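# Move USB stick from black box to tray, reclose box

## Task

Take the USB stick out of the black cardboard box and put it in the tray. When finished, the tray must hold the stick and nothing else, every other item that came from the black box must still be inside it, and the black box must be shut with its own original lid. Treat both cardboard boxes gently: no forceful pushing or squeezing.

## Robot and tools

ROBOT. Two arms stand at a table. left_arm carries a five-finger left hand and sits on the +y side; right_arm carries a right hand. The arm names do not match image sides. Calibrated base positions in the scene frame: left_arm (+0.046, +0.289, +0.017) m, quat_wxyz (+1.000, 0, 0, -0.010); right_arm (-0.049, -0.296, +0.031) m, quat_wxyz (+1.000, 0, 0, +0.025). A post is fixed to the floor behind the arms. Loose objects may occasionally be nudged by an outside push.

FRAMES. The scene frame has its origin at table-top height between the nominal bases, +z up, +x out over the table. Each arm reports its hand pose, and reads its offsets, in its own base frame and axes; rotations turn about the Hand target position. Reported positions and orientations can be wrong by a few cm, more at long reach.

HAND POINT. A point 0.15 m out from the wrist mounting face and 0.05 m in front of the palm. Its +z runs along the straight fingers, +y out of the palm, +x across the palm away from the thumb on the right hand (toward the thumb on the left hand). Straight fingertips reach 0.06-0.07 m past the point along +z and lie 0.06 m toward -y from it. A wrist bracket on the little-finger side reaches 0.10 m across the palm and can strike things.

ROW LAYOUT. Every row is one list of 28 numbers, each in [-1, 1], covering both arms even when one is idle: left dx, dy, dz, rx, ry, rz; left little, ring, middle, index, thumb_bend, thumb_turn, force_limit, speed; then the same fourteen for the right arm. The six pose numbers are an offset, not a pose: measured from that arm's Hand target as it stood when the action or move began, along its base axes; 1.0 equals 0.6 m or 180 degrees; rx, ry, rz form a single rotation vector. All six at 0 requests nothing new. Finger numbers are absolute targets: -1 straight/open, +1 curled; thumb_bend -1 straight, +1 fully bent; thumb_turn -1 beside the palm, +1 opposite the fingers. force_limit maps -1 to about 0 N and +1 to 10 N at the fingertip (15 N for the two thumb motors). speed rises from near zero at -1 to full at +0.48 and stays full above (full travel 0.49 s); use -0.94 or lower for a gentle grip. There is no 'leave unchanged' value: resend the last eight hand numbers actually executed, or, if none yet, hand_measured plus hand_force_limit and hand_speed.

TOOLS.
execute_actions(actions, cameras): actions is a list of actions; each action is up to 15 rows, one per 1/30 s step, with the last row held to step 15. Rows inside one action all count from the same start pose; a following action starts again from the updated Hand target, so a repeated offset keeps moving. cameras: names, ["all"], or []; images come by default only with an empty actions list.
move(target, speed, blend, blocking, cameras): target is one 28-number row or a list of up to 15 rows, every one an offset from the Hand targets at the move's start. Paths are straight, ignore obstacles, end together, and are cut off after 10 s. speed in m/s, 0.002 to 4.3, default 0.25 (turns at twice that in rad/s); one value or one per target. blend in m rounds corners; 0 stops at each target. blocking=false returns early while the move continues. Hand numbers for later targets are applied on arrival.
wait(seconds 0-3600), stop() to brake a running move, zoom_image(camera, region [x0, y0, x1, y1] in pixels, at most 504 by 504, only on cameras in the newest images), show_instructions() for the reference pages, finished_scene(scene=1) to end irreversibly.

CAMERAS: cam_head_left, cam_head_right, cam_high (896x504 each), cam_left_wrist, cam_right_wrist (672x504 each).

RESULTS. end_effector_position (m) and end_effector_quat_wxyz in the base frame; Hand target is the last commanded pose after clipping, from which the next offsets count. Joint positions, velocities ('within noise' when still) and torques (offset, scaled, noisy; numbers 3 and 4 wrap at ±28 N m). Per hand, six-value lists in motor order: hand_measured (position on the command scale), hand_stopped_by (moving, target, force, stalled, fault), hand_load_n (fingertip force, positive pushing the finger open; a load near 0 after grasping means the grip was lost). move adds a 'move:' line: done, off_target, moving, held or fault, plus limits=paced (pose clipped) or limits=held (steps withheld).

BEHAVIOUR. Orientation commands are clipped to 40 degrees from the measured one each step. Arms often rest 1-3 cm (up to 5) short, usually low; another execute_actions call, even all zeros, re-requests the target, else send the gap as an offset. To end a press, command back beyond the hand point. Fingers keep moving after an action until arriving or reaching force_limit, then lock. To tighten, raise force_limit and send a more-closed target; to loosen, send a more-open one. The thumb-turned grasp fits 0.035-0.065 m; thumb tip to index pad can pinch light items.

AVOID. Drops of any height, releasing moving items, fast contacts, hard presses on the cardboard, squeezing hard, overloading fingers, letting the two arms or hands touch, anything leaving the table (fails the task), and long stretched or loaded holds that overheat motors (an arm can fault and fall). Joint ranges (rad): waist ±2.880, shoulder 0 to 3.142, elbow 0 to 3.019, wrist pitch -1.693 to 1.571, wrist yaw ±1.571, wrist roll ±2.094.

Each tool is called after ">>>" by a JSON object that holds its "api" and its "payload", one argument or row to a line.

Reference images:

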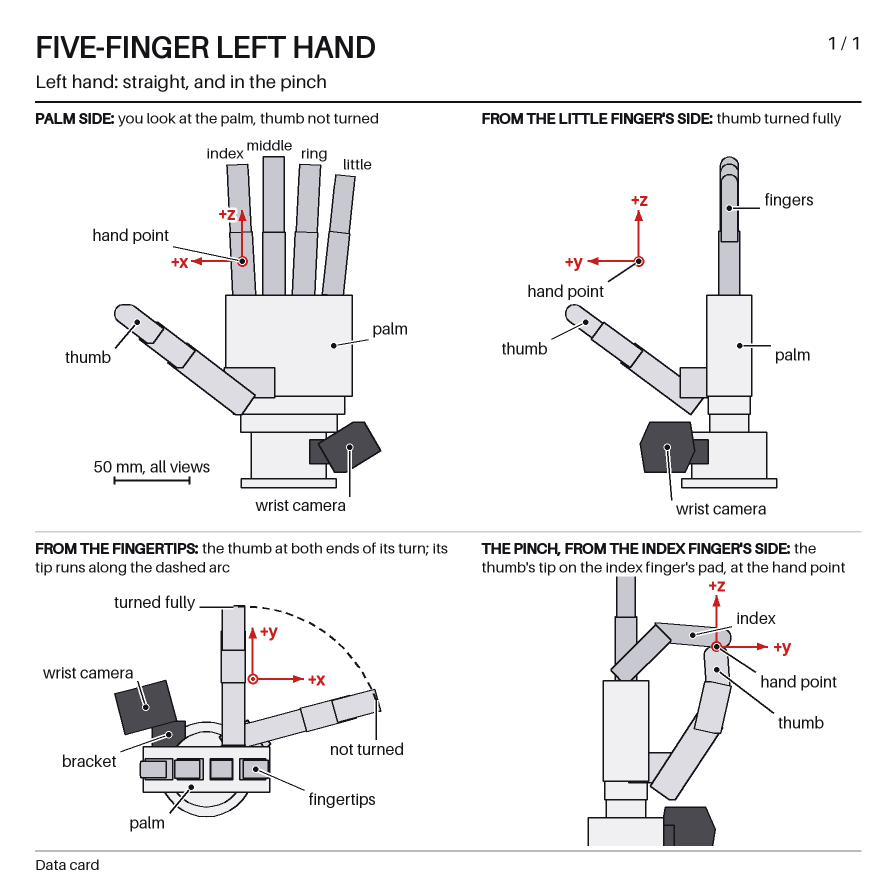

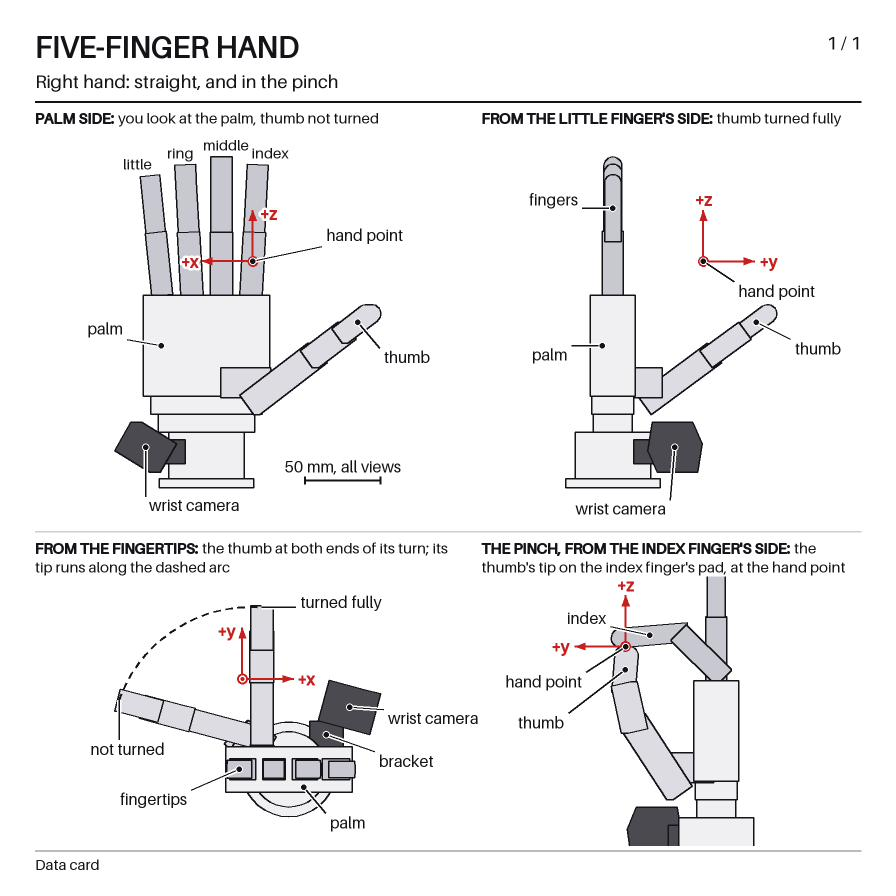

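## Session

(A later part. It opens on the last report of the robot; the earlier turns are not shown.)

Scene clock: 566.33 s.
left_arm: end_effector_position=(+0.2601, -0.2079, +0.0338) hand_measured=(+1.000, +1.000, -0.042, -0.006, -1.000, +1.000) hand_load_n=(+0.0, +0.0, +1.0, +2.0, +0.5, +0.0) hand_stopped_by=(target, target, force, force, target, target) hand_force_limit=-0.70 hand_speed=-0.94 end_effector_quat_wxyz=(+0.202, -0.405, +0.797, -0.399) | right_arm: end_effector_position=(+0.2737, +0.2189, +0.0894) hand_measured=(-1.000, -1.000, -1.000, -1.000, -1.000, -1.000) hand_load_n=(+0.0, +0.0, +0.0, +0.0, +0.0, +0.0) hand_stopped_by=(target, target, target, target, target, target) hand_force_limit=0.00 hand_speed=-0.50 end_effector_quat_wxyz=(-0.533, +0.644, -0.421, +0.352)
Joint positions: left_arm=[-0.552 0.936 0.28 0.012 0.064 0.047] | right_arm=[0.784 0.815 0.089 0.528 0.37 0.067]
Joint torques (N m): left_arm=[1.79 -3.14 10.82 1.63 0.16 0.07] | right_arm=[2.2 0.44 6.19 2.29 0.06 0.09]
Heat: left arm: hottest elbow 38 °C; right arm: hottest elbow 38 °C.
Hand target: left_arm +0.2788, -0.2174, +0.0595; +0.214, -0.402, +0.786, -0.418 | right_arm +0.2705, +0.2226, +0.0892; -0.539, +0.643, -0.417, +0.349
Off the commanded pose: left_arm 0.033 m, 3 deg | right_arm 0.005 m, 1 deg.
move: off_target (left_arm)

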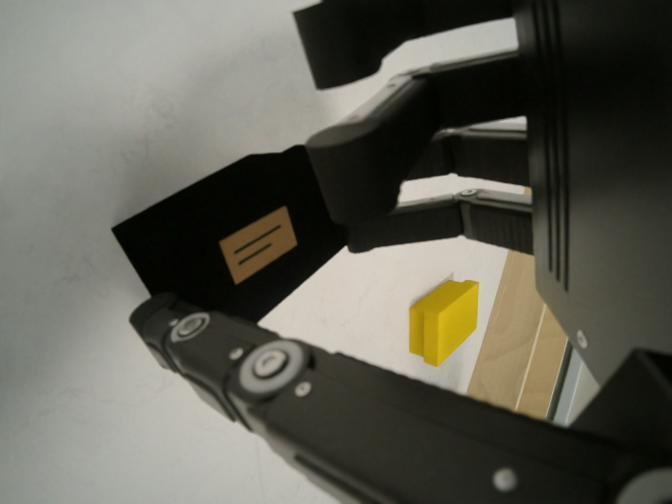

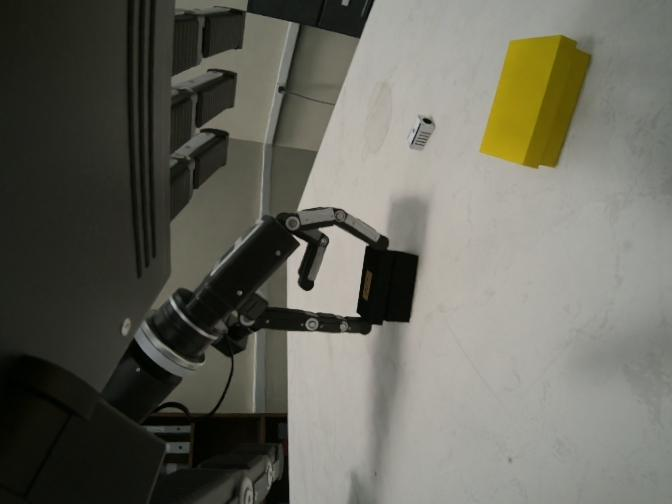

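>>> {"api": "move", "payload": {
  "target": [0.010,-0.0065,0.06,0,0,0,1,1,0.1,0.1,-1,1,-0.7,-0.94,0,0,0,0,0,0,-1,-1,-1,-1,-1,-1,0,-0.5],
  "cameras": ["cam_left_wrist", "cam_right_wrist", "cam_head_left"],
  "speed": 0.02
}}

>>> {"api": "zoom_image", "payload": {
  "camera": "cam_right_wrist",
  "region": [280, 160, 470, 340]
}}

Scene clock: 573.20 s.
left_arm: end_effector_position=(+0.2674, -0.2124, +0.0667) hand_measured=(+1.000, +1.000, -0.042, -0.006, -1.000, +1.000) hand_load_n=(+0.0, +0.0, +1.0, +2.0, +0.0, +0.0) hand_stopped_by=(target, target, force, force, target, target) hand_force_limit=-0.70 hand_speed=-0.94 end_effector_quat_wxyz=(+0.202, -0.405, +0.798, -0.398) | right_arm: end_effector_position=(+0.2737, +0.2189, +0.0894) hand_measured=(-1.000, -1.000, -1.000, -1.000, -1.000, -1.000) hand_load_n=(+0.0, +0.0, +0.0, +0.0, +0.0, +0.0) hand_stopped_by=(target, target, target, target, target, target) hand_force_limit=0.00 hand_speed=-0.50 end_effector_quat_wxyz=(-0.533, +0.644, -0.421, +0.352)
Joint positions: left_arm=[-0.552 0.876 0.359 -0.13 0.064 0.047] | right_arm=[0.784 0.815 0.089 0.528 0.37 0.067]
Joint torques (N m): left_arm=[1.61 -2.9 11.6 1.65 0.13 0.07] | right_arm=[2.02 0.26 6.2 2.32 0.07 0.08]
Heat: left arm: hottest elbow 38 °C; right arm: hottest elbow 38 °C.
Hand target: left_arm +0.2848, -0.2213, +0.0956; +0.214, -0.402, +0.786, -0.418 | right_arm +0.2705, +0.2226, +0.0892; -0.539, +0.643, -0.417, +0.349
Off the commanded pose: left_arm 0.035 m, 3 deg | right_arm 0.005 m, 1 deg.
move: off_target (left_arm)
Images, in order (width x height): cam_head_left 896x504, cam_left_wrist 672x504, cam_right_wrist 672x504.

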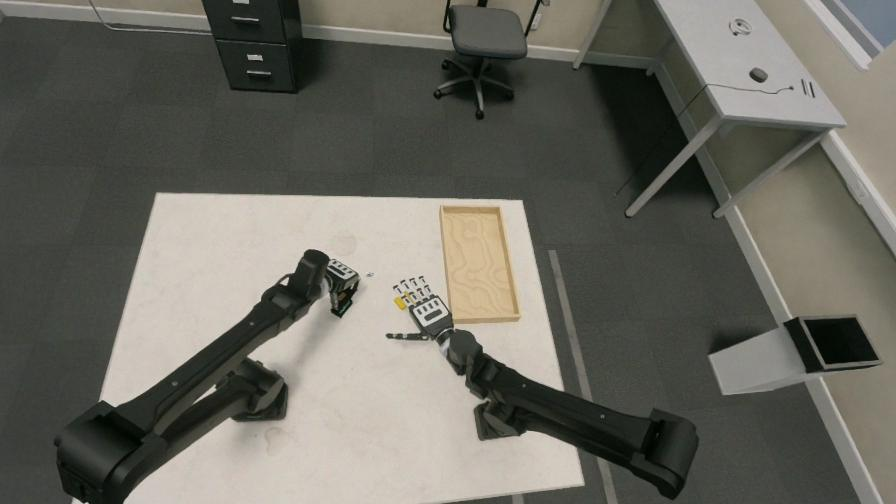

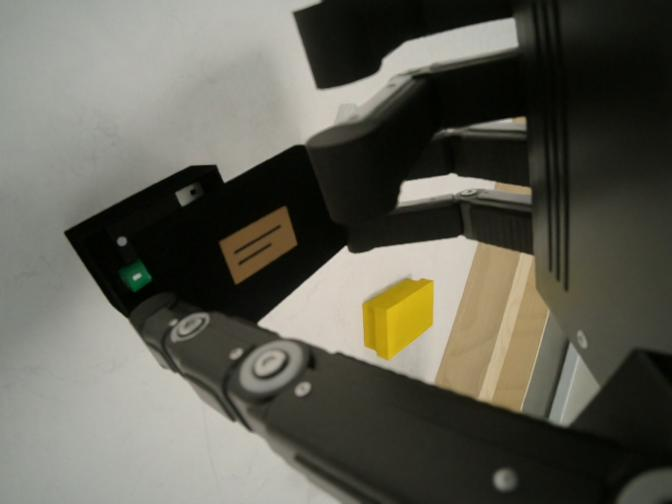

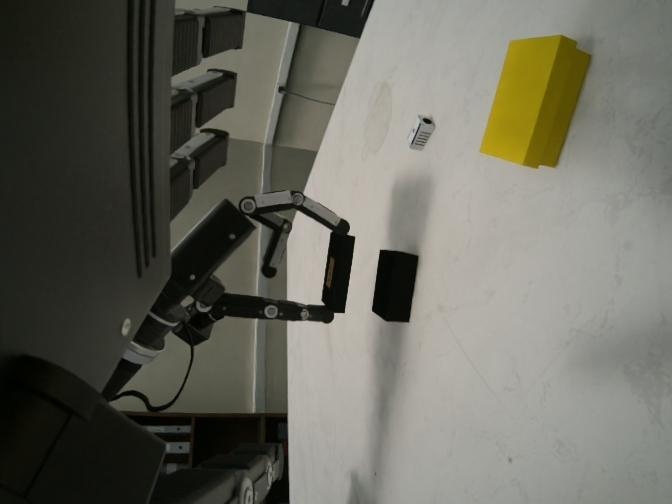

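Scaled by 2.653 from the camera's image (finer frame: 960x720).

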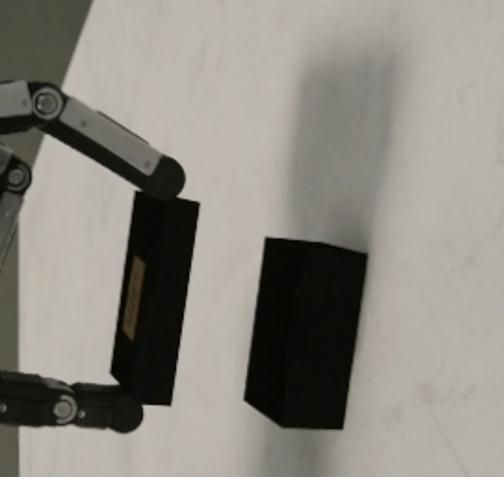

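>>> {"api": "zoom_image", "payload": {
  "camera": "cam_left_wrist",
  "region": [50, 140, 300, 330]
}}

>>> {"api": "zoom_image", "payload": {
  "camera": "cam_head_left",
  "region": [310, 270, 380, 326]
}}

Scaled by 2.016 from the camera's image (finer frame: 960x720).

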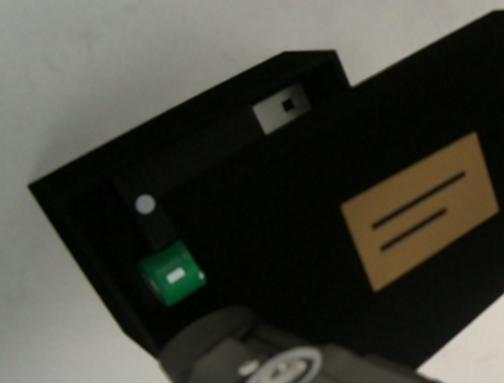

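Scaled by 7.200 from the camera's image (finer frame: 1280x720).

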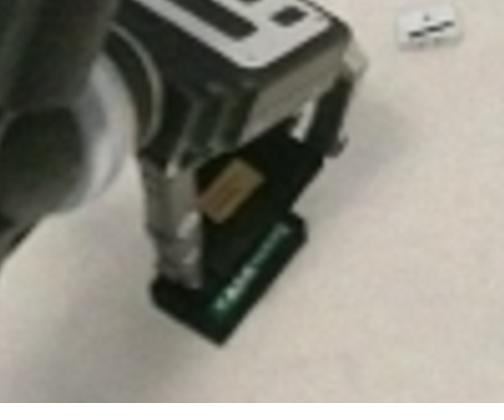

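>>> {"api": "move", "payload": {
  "target": [
    [0,0,0.12,0,0,0,1,1,0.1,0.1,-1,1,-0.7,-0.94,0,0,0,0,0,0,-1,-1,-1,-1,-1,-1,0,-0.5],
    [-0.08,0.2,0.22,0,0,0,1,1,0.1,0.1,-1,1,-0.7,-0.94,0,0,0,0,0,0,-1,-1,-1,-1,-1,-1,0,-0.5]
  ],
  "cameras": ["cam_left_wrist", "cam_right_wrist", "cam_head_left", "cam_high"],
  "speed": 0.08
}}

>>> {"api": "zoom_image", "payload": {
  "camera": "cam_head_left",
  "region": [310, 270, 380, 326]
}}

>>> {"api": "zoom_image", "payload": {
  "camera": "cam_high",
  "region": [480, 220, 580, 300]
}}

Scene clock: 591.33 s.
left_arm: end_effector_position=(+0.2292, -0.1044, +0.1974) hand_measured=(+1.000, +1.000, -0.042, -0.006, -1.000, +1.000) hand_load_n=(+0.0, +0.0, +1.5, +2.0, +0.5, +0.0) hand_stopped_by=(target, target, force, force, target, target) hand_force_limit=-0.70 hand_speed=-0.94 end_effector_quat_wxyz=(+0.190, -0.414, +0.791, -0.408) | right_arm: end_effector_position=(+0.2737, +0.2189, +0.0894) hand_measured=(-1.000, -1.000, -1.000, -1.000, -1.000, -1.000) hand_load_n=(+0.0, +0.0, +0.0, +0.0, +0.0, -0.5) hand_stopped_by=(target, target, target, target, target, target) hand_force_limit=0.00 hand_speed=-0.50 end_effector_quat_wxyz=(-0.533, +0.644, -0.421, +0.352)
Joint positions: left_arm=[-0.024 0.489 0.599 -0.853 0.493 0.363] | right_arm=[0.784 0.815 0.089 0.528 0.37 0.067]
Joint torques (N m): left_arm=[2.14 0.85 12.75 1.44 0.42 0.2] | right_arm=[2.08 0.32 6.17 2.3 0.06 0.08]
Heat: left arm: hottest elbow 40 °C; right arm: hottest elbow 38 °C.
Hand target: left_arm +0.2368, -0.1013, +0.2275; +0.214, -0.402, +0.786, -0.418 | right_arm +0.2705, +0.2226, +0.0892; -0.539, +0.643, -0.417, +0.349
Off the commanded pose: left_arm 0.031 m, 3 deg | right_arm 0.005 m, 1 deg.
move: off_target (left_arm)
Images, in order (width x height): cam_head_left 896x504, cam_high 896x504, cam_left_wrist 672x504, cam_right_wrist 672x504.

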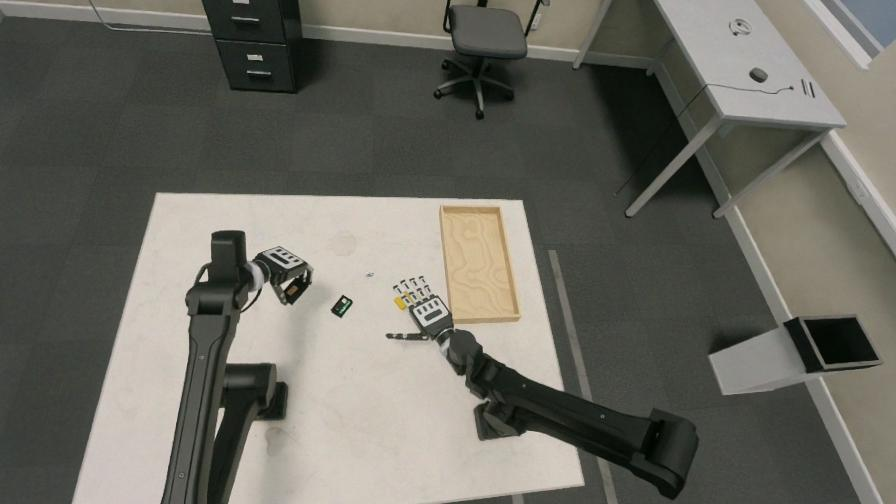

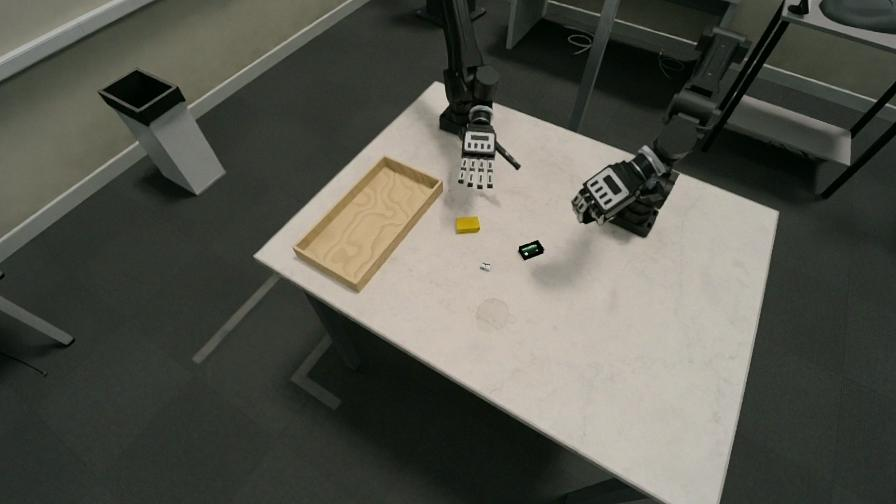

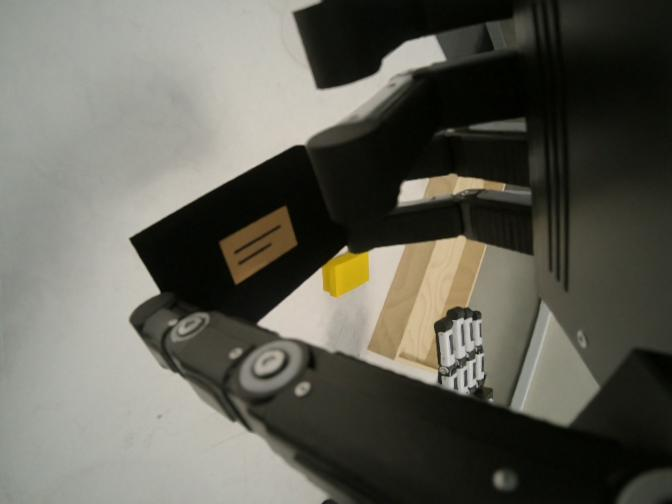

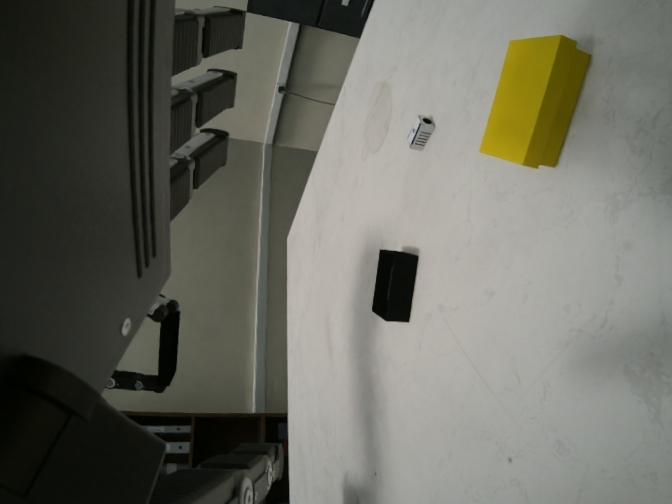

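Scaled by 7.200 from the camera's image (finer frame: 1280x720).

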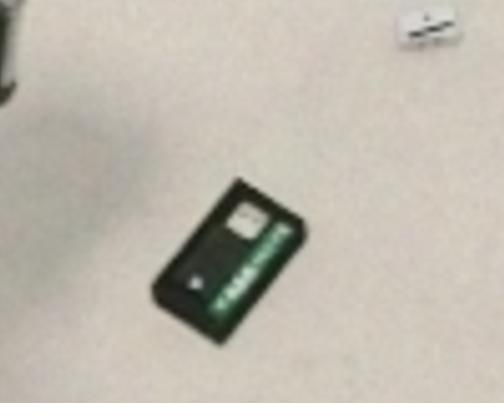

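Scaled by 5.040 from the camera's image (finer frame: 1280x720).

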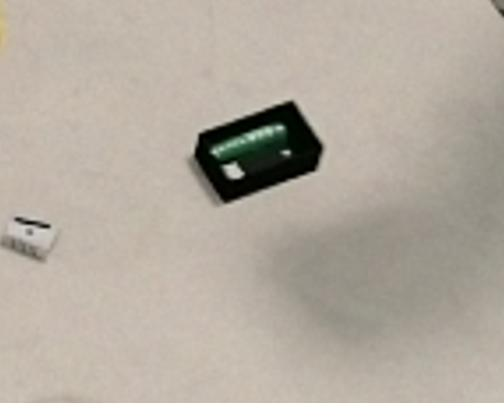

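>>> {"api": "move", "payload": {
  "target": [
    [-0.05,0.1,0.05,0,0,0,1,1,0.1,0.1,-1,1,-0.7,-0.94,0,0,0.25,0,0,0,1,1,1,1,-1,1,0,-0.5],
    [-0.05,0.1,0.05,0,0,0,1,1,0.1,0.1,-1,1,-0.7,-0.94,0.172,0.1385,0.25,-0.2031,0.2998,0.0987,1,1,1,1,-1,1,0,-0.5],
    [-0.05,0.1,0.05,0,0,0,1,1,0.1,0.1,-1,1,-0.7,-0.94,0.172,0.1385,0.06,-0.2031,0.2998,0.0987,1,1,1,1,-1,1,0,-0.5]
  ],
  "cameras": ["cam_left_wrist", "cam_right_wrist", "cam_head_left", "cam_high"],
  "speed": 0.15
}}

Scene clock: 625.23 s.
left_arm: end_effector_position=(+0.2007, -0.0466, +0.2348) hand_measured=(+1.000, +1.000, -0.042, -0.006, -1.000, +1.000) hand_load_n=(+0.0, +0.0, +1.0, +1.5, +0.5, +0.0) hand_stopped_by=(target, target, force, force, target, target) hand_force_limit=-0.70 hand_speed=-0.94 end_effector_quat_wxyz=(+0.194, -0.411, +0.786, -0.418) | right_arm: end_effector_position=(+0.3661, +0.3093, +0.1277) hand_measured=(+1.000, +1.000, +1.000, +1.000, -1.000, +1.000) hand_load_n=(+0.0, +0.0, +0.0, +0.0, +0.0, +0.0) hand_stopped_by=(target, target, target, target, target, target) hand_force_limit=0.00 hand_speed=-0.50 end_effector_quat_wxyz=(-0.116, +0.914, -0.385, +0.049)
Joint positions: left_arm=[0.436 0.496 0.723 -1.214 0.812 0.787] | right_arm=[0.641 1.614 1.34 -1.046 -0.033 -0.128]
Joint torques (N m): left_arm=[2.08 2.73 12.14 0.99 0.67 0.2] | right_arm=[0.09 -10.87 7.13 0.79 -0.19 -0.05]
Heat: left arm: hottest elbow 44 °C; right arm: hottest elbow 38 °C.
Hand target: left_arm +0.2068, -0.0414, +0.2576; +0.214, -0.402, +0.786, -0.418 | right_arm +0.3738, +0.3057, +0.1251; -0.120, +0.913, -0.387, +0.051
Off the commanded pose: left_arm 0.024 m, 2 deg | right_arm 0.009 m, 1 deg.
move: off_target (left_arm)
Images, in order (width x height): cam_head_left 896x504, cam_high 896x504, cam_left_wrist 672x504, cam_right_wrist 672x504.

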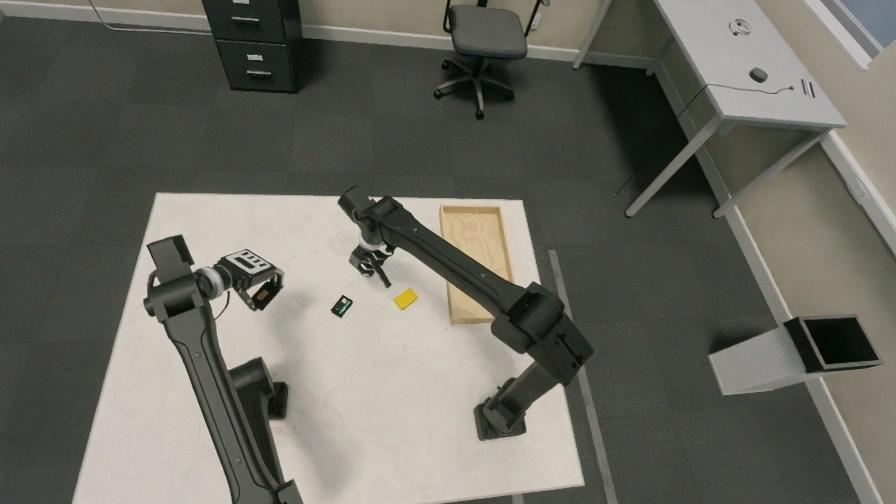

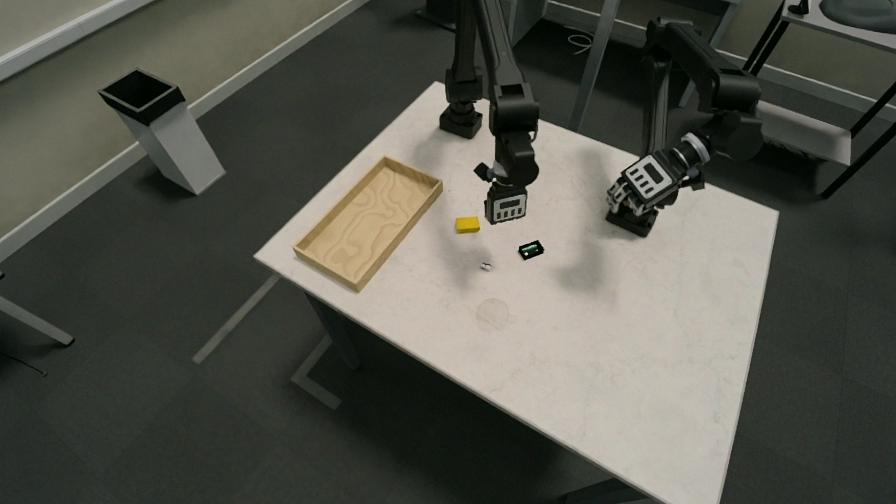

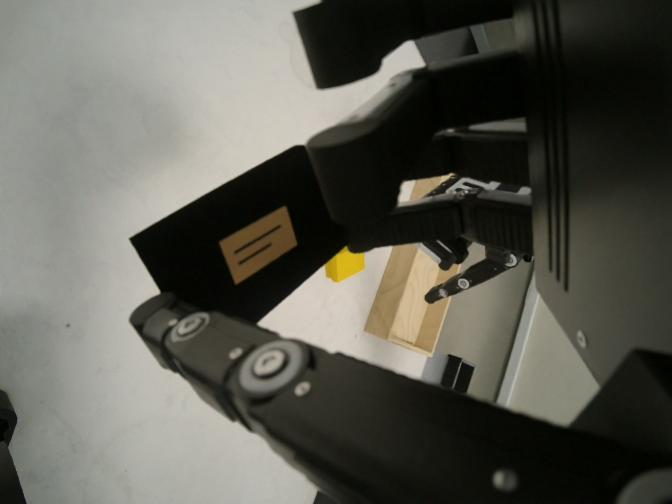

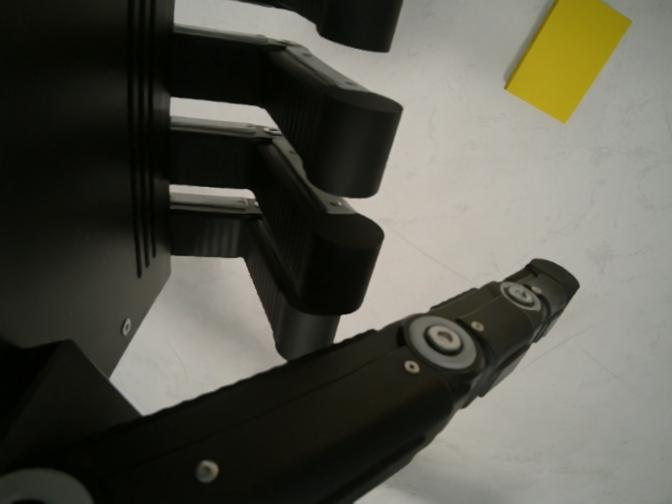

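>>> {"api": "move", "payload": {
  "target": [0,0,0,0,0,0,1,1,0.1,0.1,-1,1,-0.7,-0.94,0,0,0,0,0,0,-1,-1,-1,-1,-1,-1,0,-0.5],
  "cameras": ["cam_right_wrist"],
  "speed": 0.15
}}

>>> {"api": "zoom_image", "payload": {
  "camera": "cam_right_wrist",
  "region": [250, 150, 500, 350]
}}

Scene clock: 633.07 s.
left_arm: end_effector_position=(+0.2007, -0.0466, +0.2348) hand_measured=(+1.000, +1.000, -0.042, -0.006, -1.000, +1.000) hand_load_n=(+0.0, +0.0, +1.0, +2.0, +0.5, +0.0) hand_stopped_by=(target, target, force, force, target, target) hand_force_limit=-0.70 hand_speed=-0.94 end_effector_quat_wxyz=(+0.194, -0.411, +0.786, -0.418) | right_arm: end_effector_position=(+0.3661, +0.3093, +0.1277) hand_measured=(-1.000, -1.000, -1.000, -1.000, -1.000, -1.000) hand_load_n=(-0.5, +0.0, +0.0, +0.0, +0.0, +0.0) hand_stopped_by=(target, target, target, target, target, target) hand_force_limit=0.00 hand_speed=-0.50 end_effector_quat_wxyz=(-0.116, +0.914, -0.385, +0.049)
Joint positions: left_arm=[0.436 0.496 0.723 -1.214 0.812 0.787] | right_arm=[0.641 1.614 1.34 -1.046 -0.034 -0.128]
Joint torques (N m): left_arm=[2.08 2.78 12.11 1.01 0.68 0.21] | right_arm=[-0.03 -10.7 7.2 0.75 -0.22 -0.03]
Heat: left arm: hottest elbow 44 °C; right arm: hottest elbow 38 °C.
Hand target: left_arm +0.2068, -0.0414, +0.2576; +0.214, -0.402, +0.786, -0.418 | right_arm +0.3738, +0.3058, +0.1252; -0.120, +0.913, -0.387, +0.051
Off the commanded pose: left_arm 0.024 m, 2 deg | right_arm 0.009 m, 1 deg.
move: done

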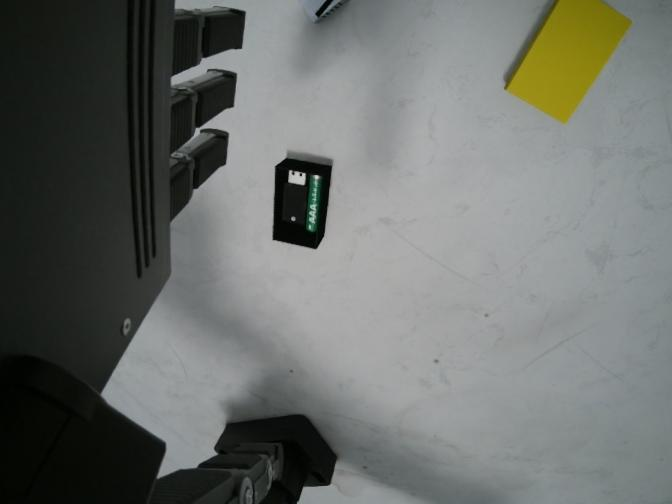

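Scaled by 2.016 from the camera's image (finer frame: 960x720).

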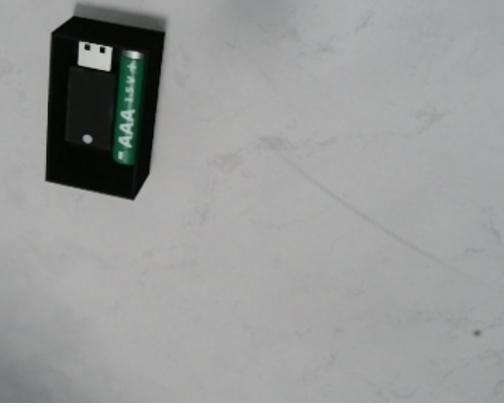

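>>> {"api": "zoom_image", "payload": {
  "camera": "cam_right_wrist",
  "region": [260, 145, 350, 260]
}}

Scaled by 4.383 from the camera's image (finer frame: 960x720).

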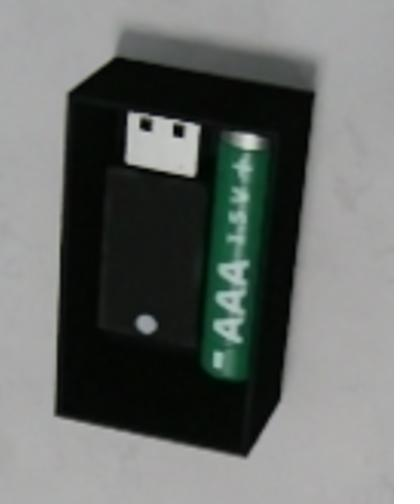

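>>> {"api": "execute_actions", "payload": {
  "actions": [],
  "cameras": ["all"]
}}

Scene clock: 814.83 s.
left_arm: end_effector_position=(+0.2007, -0.0466, +0.2348) hand_measured=(+1.000, +1.000, -0.042, -0.006, -1.000, +1.000) hand_load_n=(+0.0, +0.0, +1.0, +1.5, +0.0, +0.0) hand_stopped_by=(target, target, force, force, target, target) hand_force_limit=-0.70 hand_speed=-0.94 end_effector_quat_wxyz=(+0.194, -0.411, +0.786, -0.418) | right_arm: end_effector_position=(+0.3661, +0.3093, +0.1277) hand_measured=(-1.000, -1.000, -1.000, -1.000, -1.000, -1.000) hand_load_n=(+0.0, +0.0, +0.0, +0.0, +0.0, +0.0) hand_stopped_by=(target, target, target, target, target, target) hand_force_limit=0.00 hand_speed=-0.50 end_effector_quat_wxyz=(-0.116, +0.914, -0.385, +0.049)
Joint positions: left_arm=[0.436 0.496 0.723 -1.214 0.812 0.787] | right_arm=[0.641 1.614 1.34 -1.046 -0.034 -0.128]
Joint velocities: within noise
Joint torques (N m): left_arm=[2.02 2.78 12.11 1.01 0.68 0.21] | right_arm=[0.09 -10.87 7.21 0.83 -0.21 -0.04]
Heat: left arm: hottest elbow 49 °C; right arm: hottest elbow 38 °C.
Hand target: left_arm +0.2068, -0.0414, +0.2576; +0.214, -0.402, +0.786, -0.418 | right_arm +0.3738, +0.3058, +0.1252; -0.120, +0.913, -0.387, +0.051
Off the commanded pose: left_arm 0.024 m, 2 deg | right_arm 0.009 m, 1 deg.

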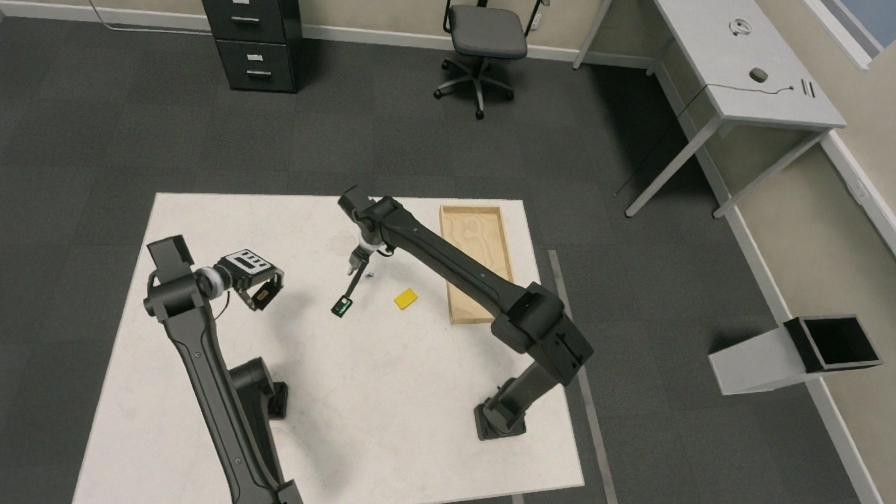

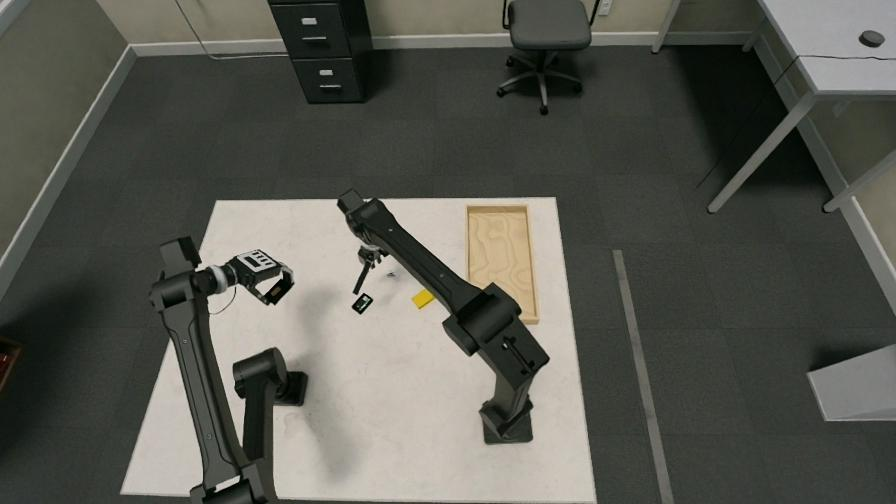

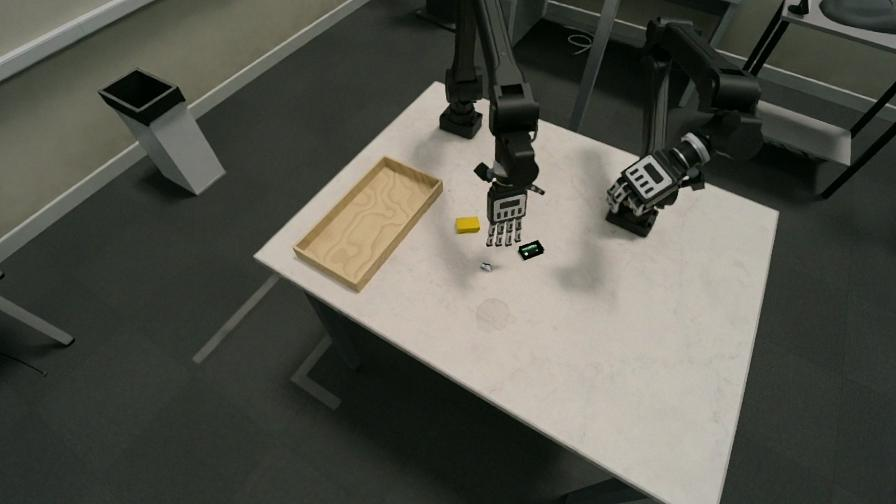

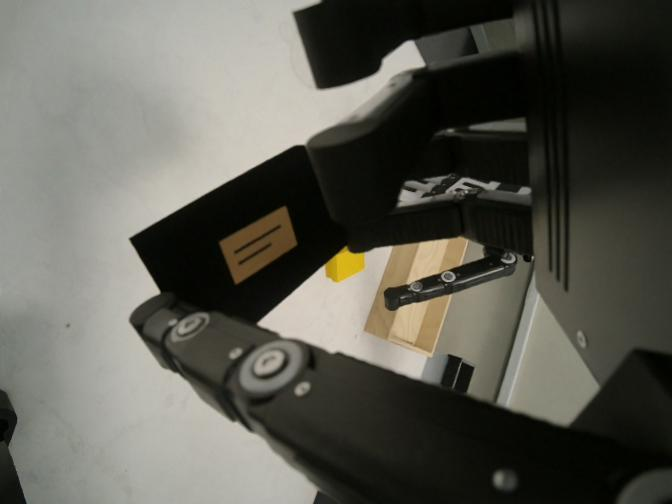

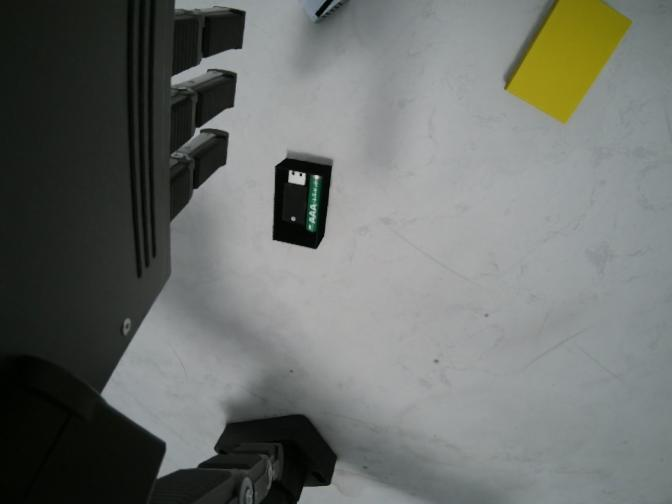

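>>> {"api": "move", "payload": {
  "target": [
    [0,0,0,0,0,0,1,1,0.1,0.1,-1,1,-0.7,-0.94,-0.1722,-0.1387,0.058,0.2032,-0.3,-0.0988,-1,-1,-1,-1,-1,-1,0,-0.5],
    [0.2483,-0.0675,-0.2293,0,0,0,1,1,0.1,0.1,-1,1,-0.7,-0.94,-0.1722,-0.1387,-0.06,0.2032,-0.3,-0.0988,-1,-1,-1,-1,-1,-1,0,-0.5]
  ],
  "speed": [0.25, 0.15],
  "cameras": ["cam_right_wrist","cam_high","cam_left_wrist"]
}}

Scene clock: 1072.17 s.
left_arm: end_effector_position=(+0.3548, -0.0780, +0.1216) hand_measured=(+1.000, +1.000, -0.042, -0.006, -1.000, +1.000) hand_load_n=(+0.0, +0.0, +1.0, +2.0, +0.5, +0.0) hand_stopped_by=(target, target, force, force, target, target) hand_force_limit=-0.70 hand_speed=-0.94 end_effector_quat_wxyz=(+0.213, -0.402, +0.788, -0.415) | right_arm: end_effector_position=(+0.2733, +0.2181, +0.0887) hand_measured=(-1.000, -1.000, -1.000, -1.000, -1.000, -1.000) hand_load_n=(+0.0, +0.0, +0.0, +0.0, +0.0, +0.0) hand_stopped_by=(target, target, target, target, target, target) hand_force_limit=0.00 hand_speed=-0.50 end_effector_quat_wxyz=(-0.532, +0.645, -0.419, +0.354)
Joint positions: left_arm=[0.079 0.974 0.566 -0.322 0.563 0.448] | right_arm=[0.784 0.814 0.087 0.528 0.37 0.062]
Joint torques (N m): left_arm=[0.15 -3.55 7.49 2.78 0.16 -0.06] | right_arm=[2.14 0.67 6.26 2.28 0.07 0.12]
Heat: left arm: hottest elbow 52 °C; right arm: hottest elbow 38 °C.
Hand target: left_arm +0.3559, -0.0817, +0.1200; +0.214, -0.402, +0.786, -0.418 | right_arm +0.2703, +0.2225, +0.0891; -0.539, +0.643, -0.417, +0.349
Off the commanded pose: left_arm 0.004 m, 0 deg | right_arm 0.005 m, 1 deg.
move: done
Images, in order (width x height): cam_high 896x504, cam_left_wrist 672x504, cam_right_wrist 672x504.

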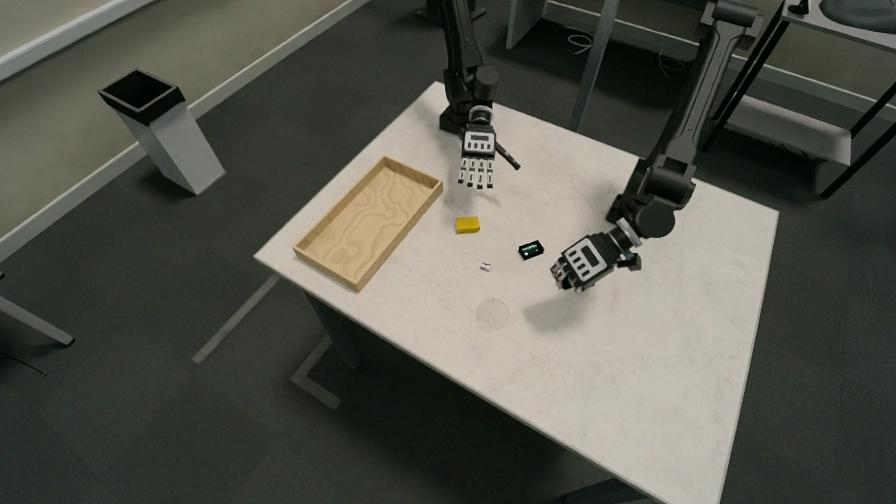

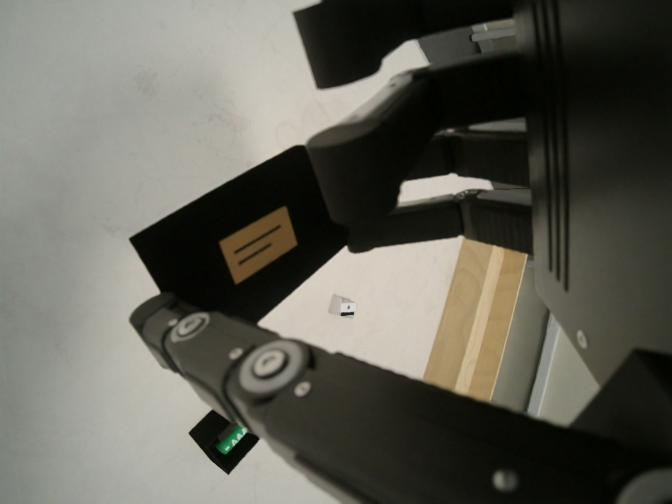

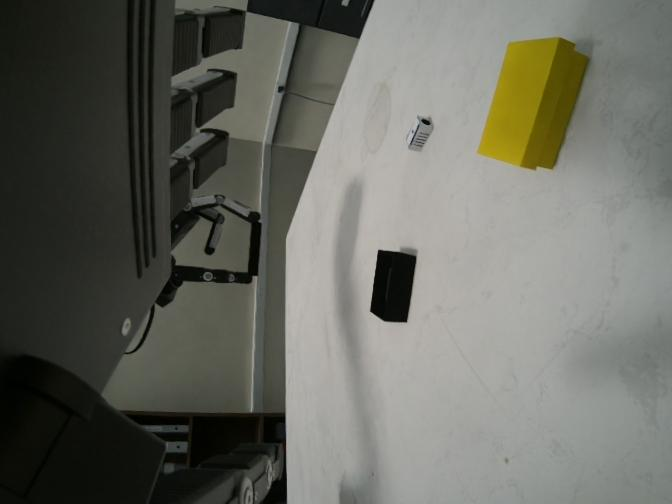

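>>> {"api": "move", "payload": {
  "target": [0,0,-0.18,0,0,0,1,1,0.1,0.1,-1,1,-0.7,-0.94,0,0,0,0,0,0,-1,-1,-1,-1,-1,-1,0,-0.5],
  "speed": 0.08,
  "cameras": ["cam_right_wrist"]
}}

>>> {"api": "zoom_image", "payload": {
  "camera": "cam_right_wrist",
  "region": [160, 180, 440, 390]
}}

Scene clock: 1078.00 s.
left_arm: end_effector_position=(+0.3565, -0.0778, +0.0143) hand_measured=(+1.000, +1.000, -0.042, -0.006, -1.000, +1.000) hand_load_n=(+0.0, +0.0, +1.5, +2.0, +0.0, +0.0) hand_stopped_by=(target, target, force, force, target, target) hand_force_limit=-0.70 hand_speed=-0.94 end_effector_quat_wxyz=(+0.215, -0.402, +0.787, -0.416) | right_arm: end_effector_position=(+0.2733, +0.2181, +0.0887) hand_measured=(-1.000, -1.000, -1.000, -1.000, -1.000, -1.000) hand_load_n=(+0.0, +0.0, +0.0, +0.0, +0.0, +0.0) hand_stopped_by=(target, target, target, target, target, target) hand_force_limit=0.00 hand_speed=-0.50 end_effector_quat_wxyz=(-0.532, +0.645, -0.419, +0.354)
Joint positions: left_arm=[0.079 1.249 0.392 0.131 0.562 0.447] | right_arm=[0.784 0.814 0.087 0.528 0.37 0.062]
Joint torques (N m): left_arm=[0.15 -4.72 5.6 2.8 0.17 -0.05] | right_arm=[2.2 0.56 6.26 2.25 0.08 0.13]
Heat: left arm: hottest elbow 51 °C; right arm: hottest elbow 38 °C.
Hand target: left_arm +0.3558, -0.0817, +0.0119; +0.214, -0.402, +0.786, -0.418 | right_arm +0.2703, +0.2225, +0.0890; -0.539, +0.643, -0.417, +0.349
Off the commanded pose: left_arm 0.005 m, 0 deg | right_arm 0.005 m, 1 deg.
move: done

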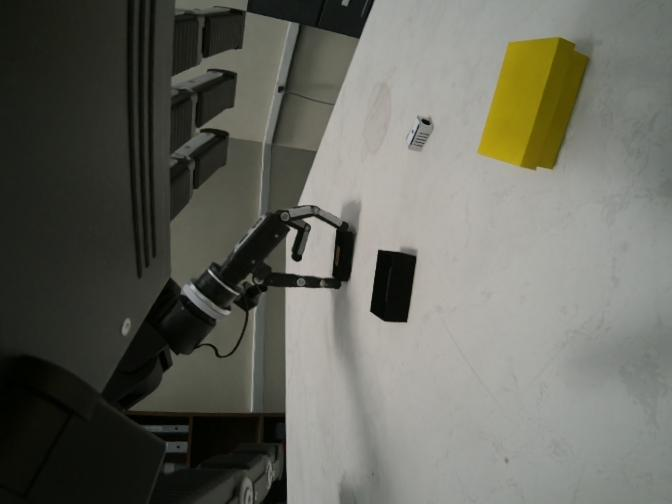

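Scaled by 1.800 from the camera's image (finer frame: 960x720).

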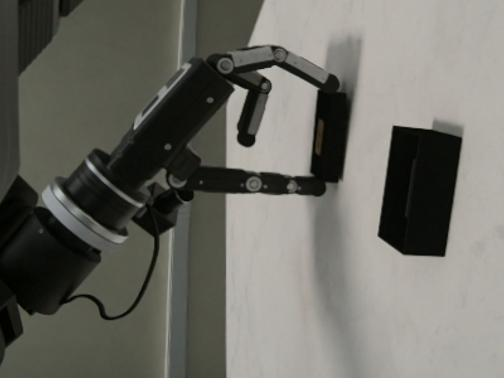

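>>> {"api": "zoom_image", "payload": {
  "camera": "cam_right_wrist",
  "region": [310, 210, 390, 300]
}}

Scaled by 5.600 from the camera's image (finer frame: 960x720).

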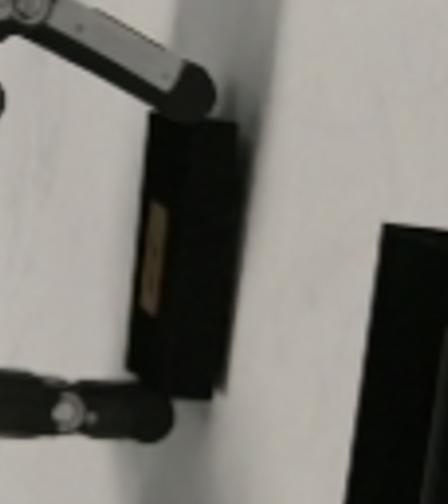

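>>> {"api": "move", "payload": {
  "target": [0,0,-0.01,0,0,0,1,1,0.1,0.1,-1,1,-0.7,-0.94,0,0,0,0,0,0,-1,-1,-1,-1,-1,-1,0,-0.5],
  "speed": 0.02,
  "cameras": ["cam_right_wrist"]
}}

>>> {"api": "zoom_image", "payload": {
  "camera": "cam_right_wrist",
  "region": [310, 210, 390, 300]
}}

Scene clock: 1085.03 s.
left_arm: end_effector_position=(+0.3592, -0.0776, +0.0118) hand_measured=(+1.000, +1.000, -0.042, -0.006, -1.000, +1.000) hand_load_n=(+0.0, +0.0, +1.0, +1.5, +0.0, +0.0) hand_stopped_by=(target, target, force, force, target, target) hand_force_limit=-0.70 hand_speed=-0.94 end_effector_quat_wxyz=(+0.219, -0.400, +0.786, -0.418) | right_arm: end_effector_position=(+0.2733, +0.2181, +0.0887) hand_measured=(-1.000, -1.000, -1.000, -1.000, -1.000, -1.000) hand_load_n=(+0.0, +0.0, +0.0, +0.0, +0.0, +0.0) hand_stopped_by=(target, target, target, target, target, target) hand_force_limit=0.00 hand_speed=-0.50 end_effector_quat_wxyz=(-0.532, +0.645, -0.419, +0.354)
Joint positions: left_arm=[0.079 1.265 0.389 0.16 0.562 0.446] | right_arm=[0.784 0.814 0.087 0.528 0.37 0.062]
Joint torques (N m): left_arm=[0.09 -4.37 5.24 2.78 0.17 -0.04] | right_arm=[2.2 0.38 6.3 2.25 0.06 0.13]
Heat: left arm: hottest elbow 49 °C; right arm: hottest elbow 37 °C.
Hand target: left_arm +0.3558, -0.0817, +0.0059; +0.214, -0.402, +0.786, -0.418 | right_arm +0.2703, +0.2225, +0.0890; -0.539, +0.643, -0.417, +0.349
Off the commanded pose: left_arm 0.008 m, 1 deg | right_arm 0.005 m, 1 deg.
move: done

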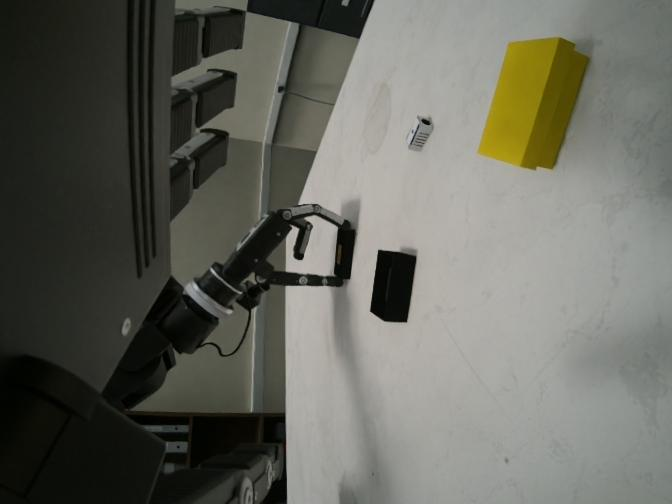

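Scaled by 5.600 from the camera's image (finer frame: 960x720).

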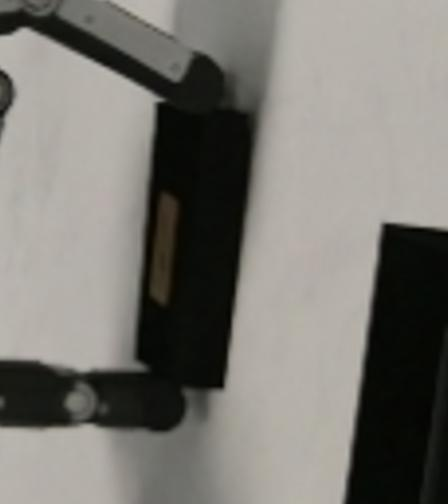

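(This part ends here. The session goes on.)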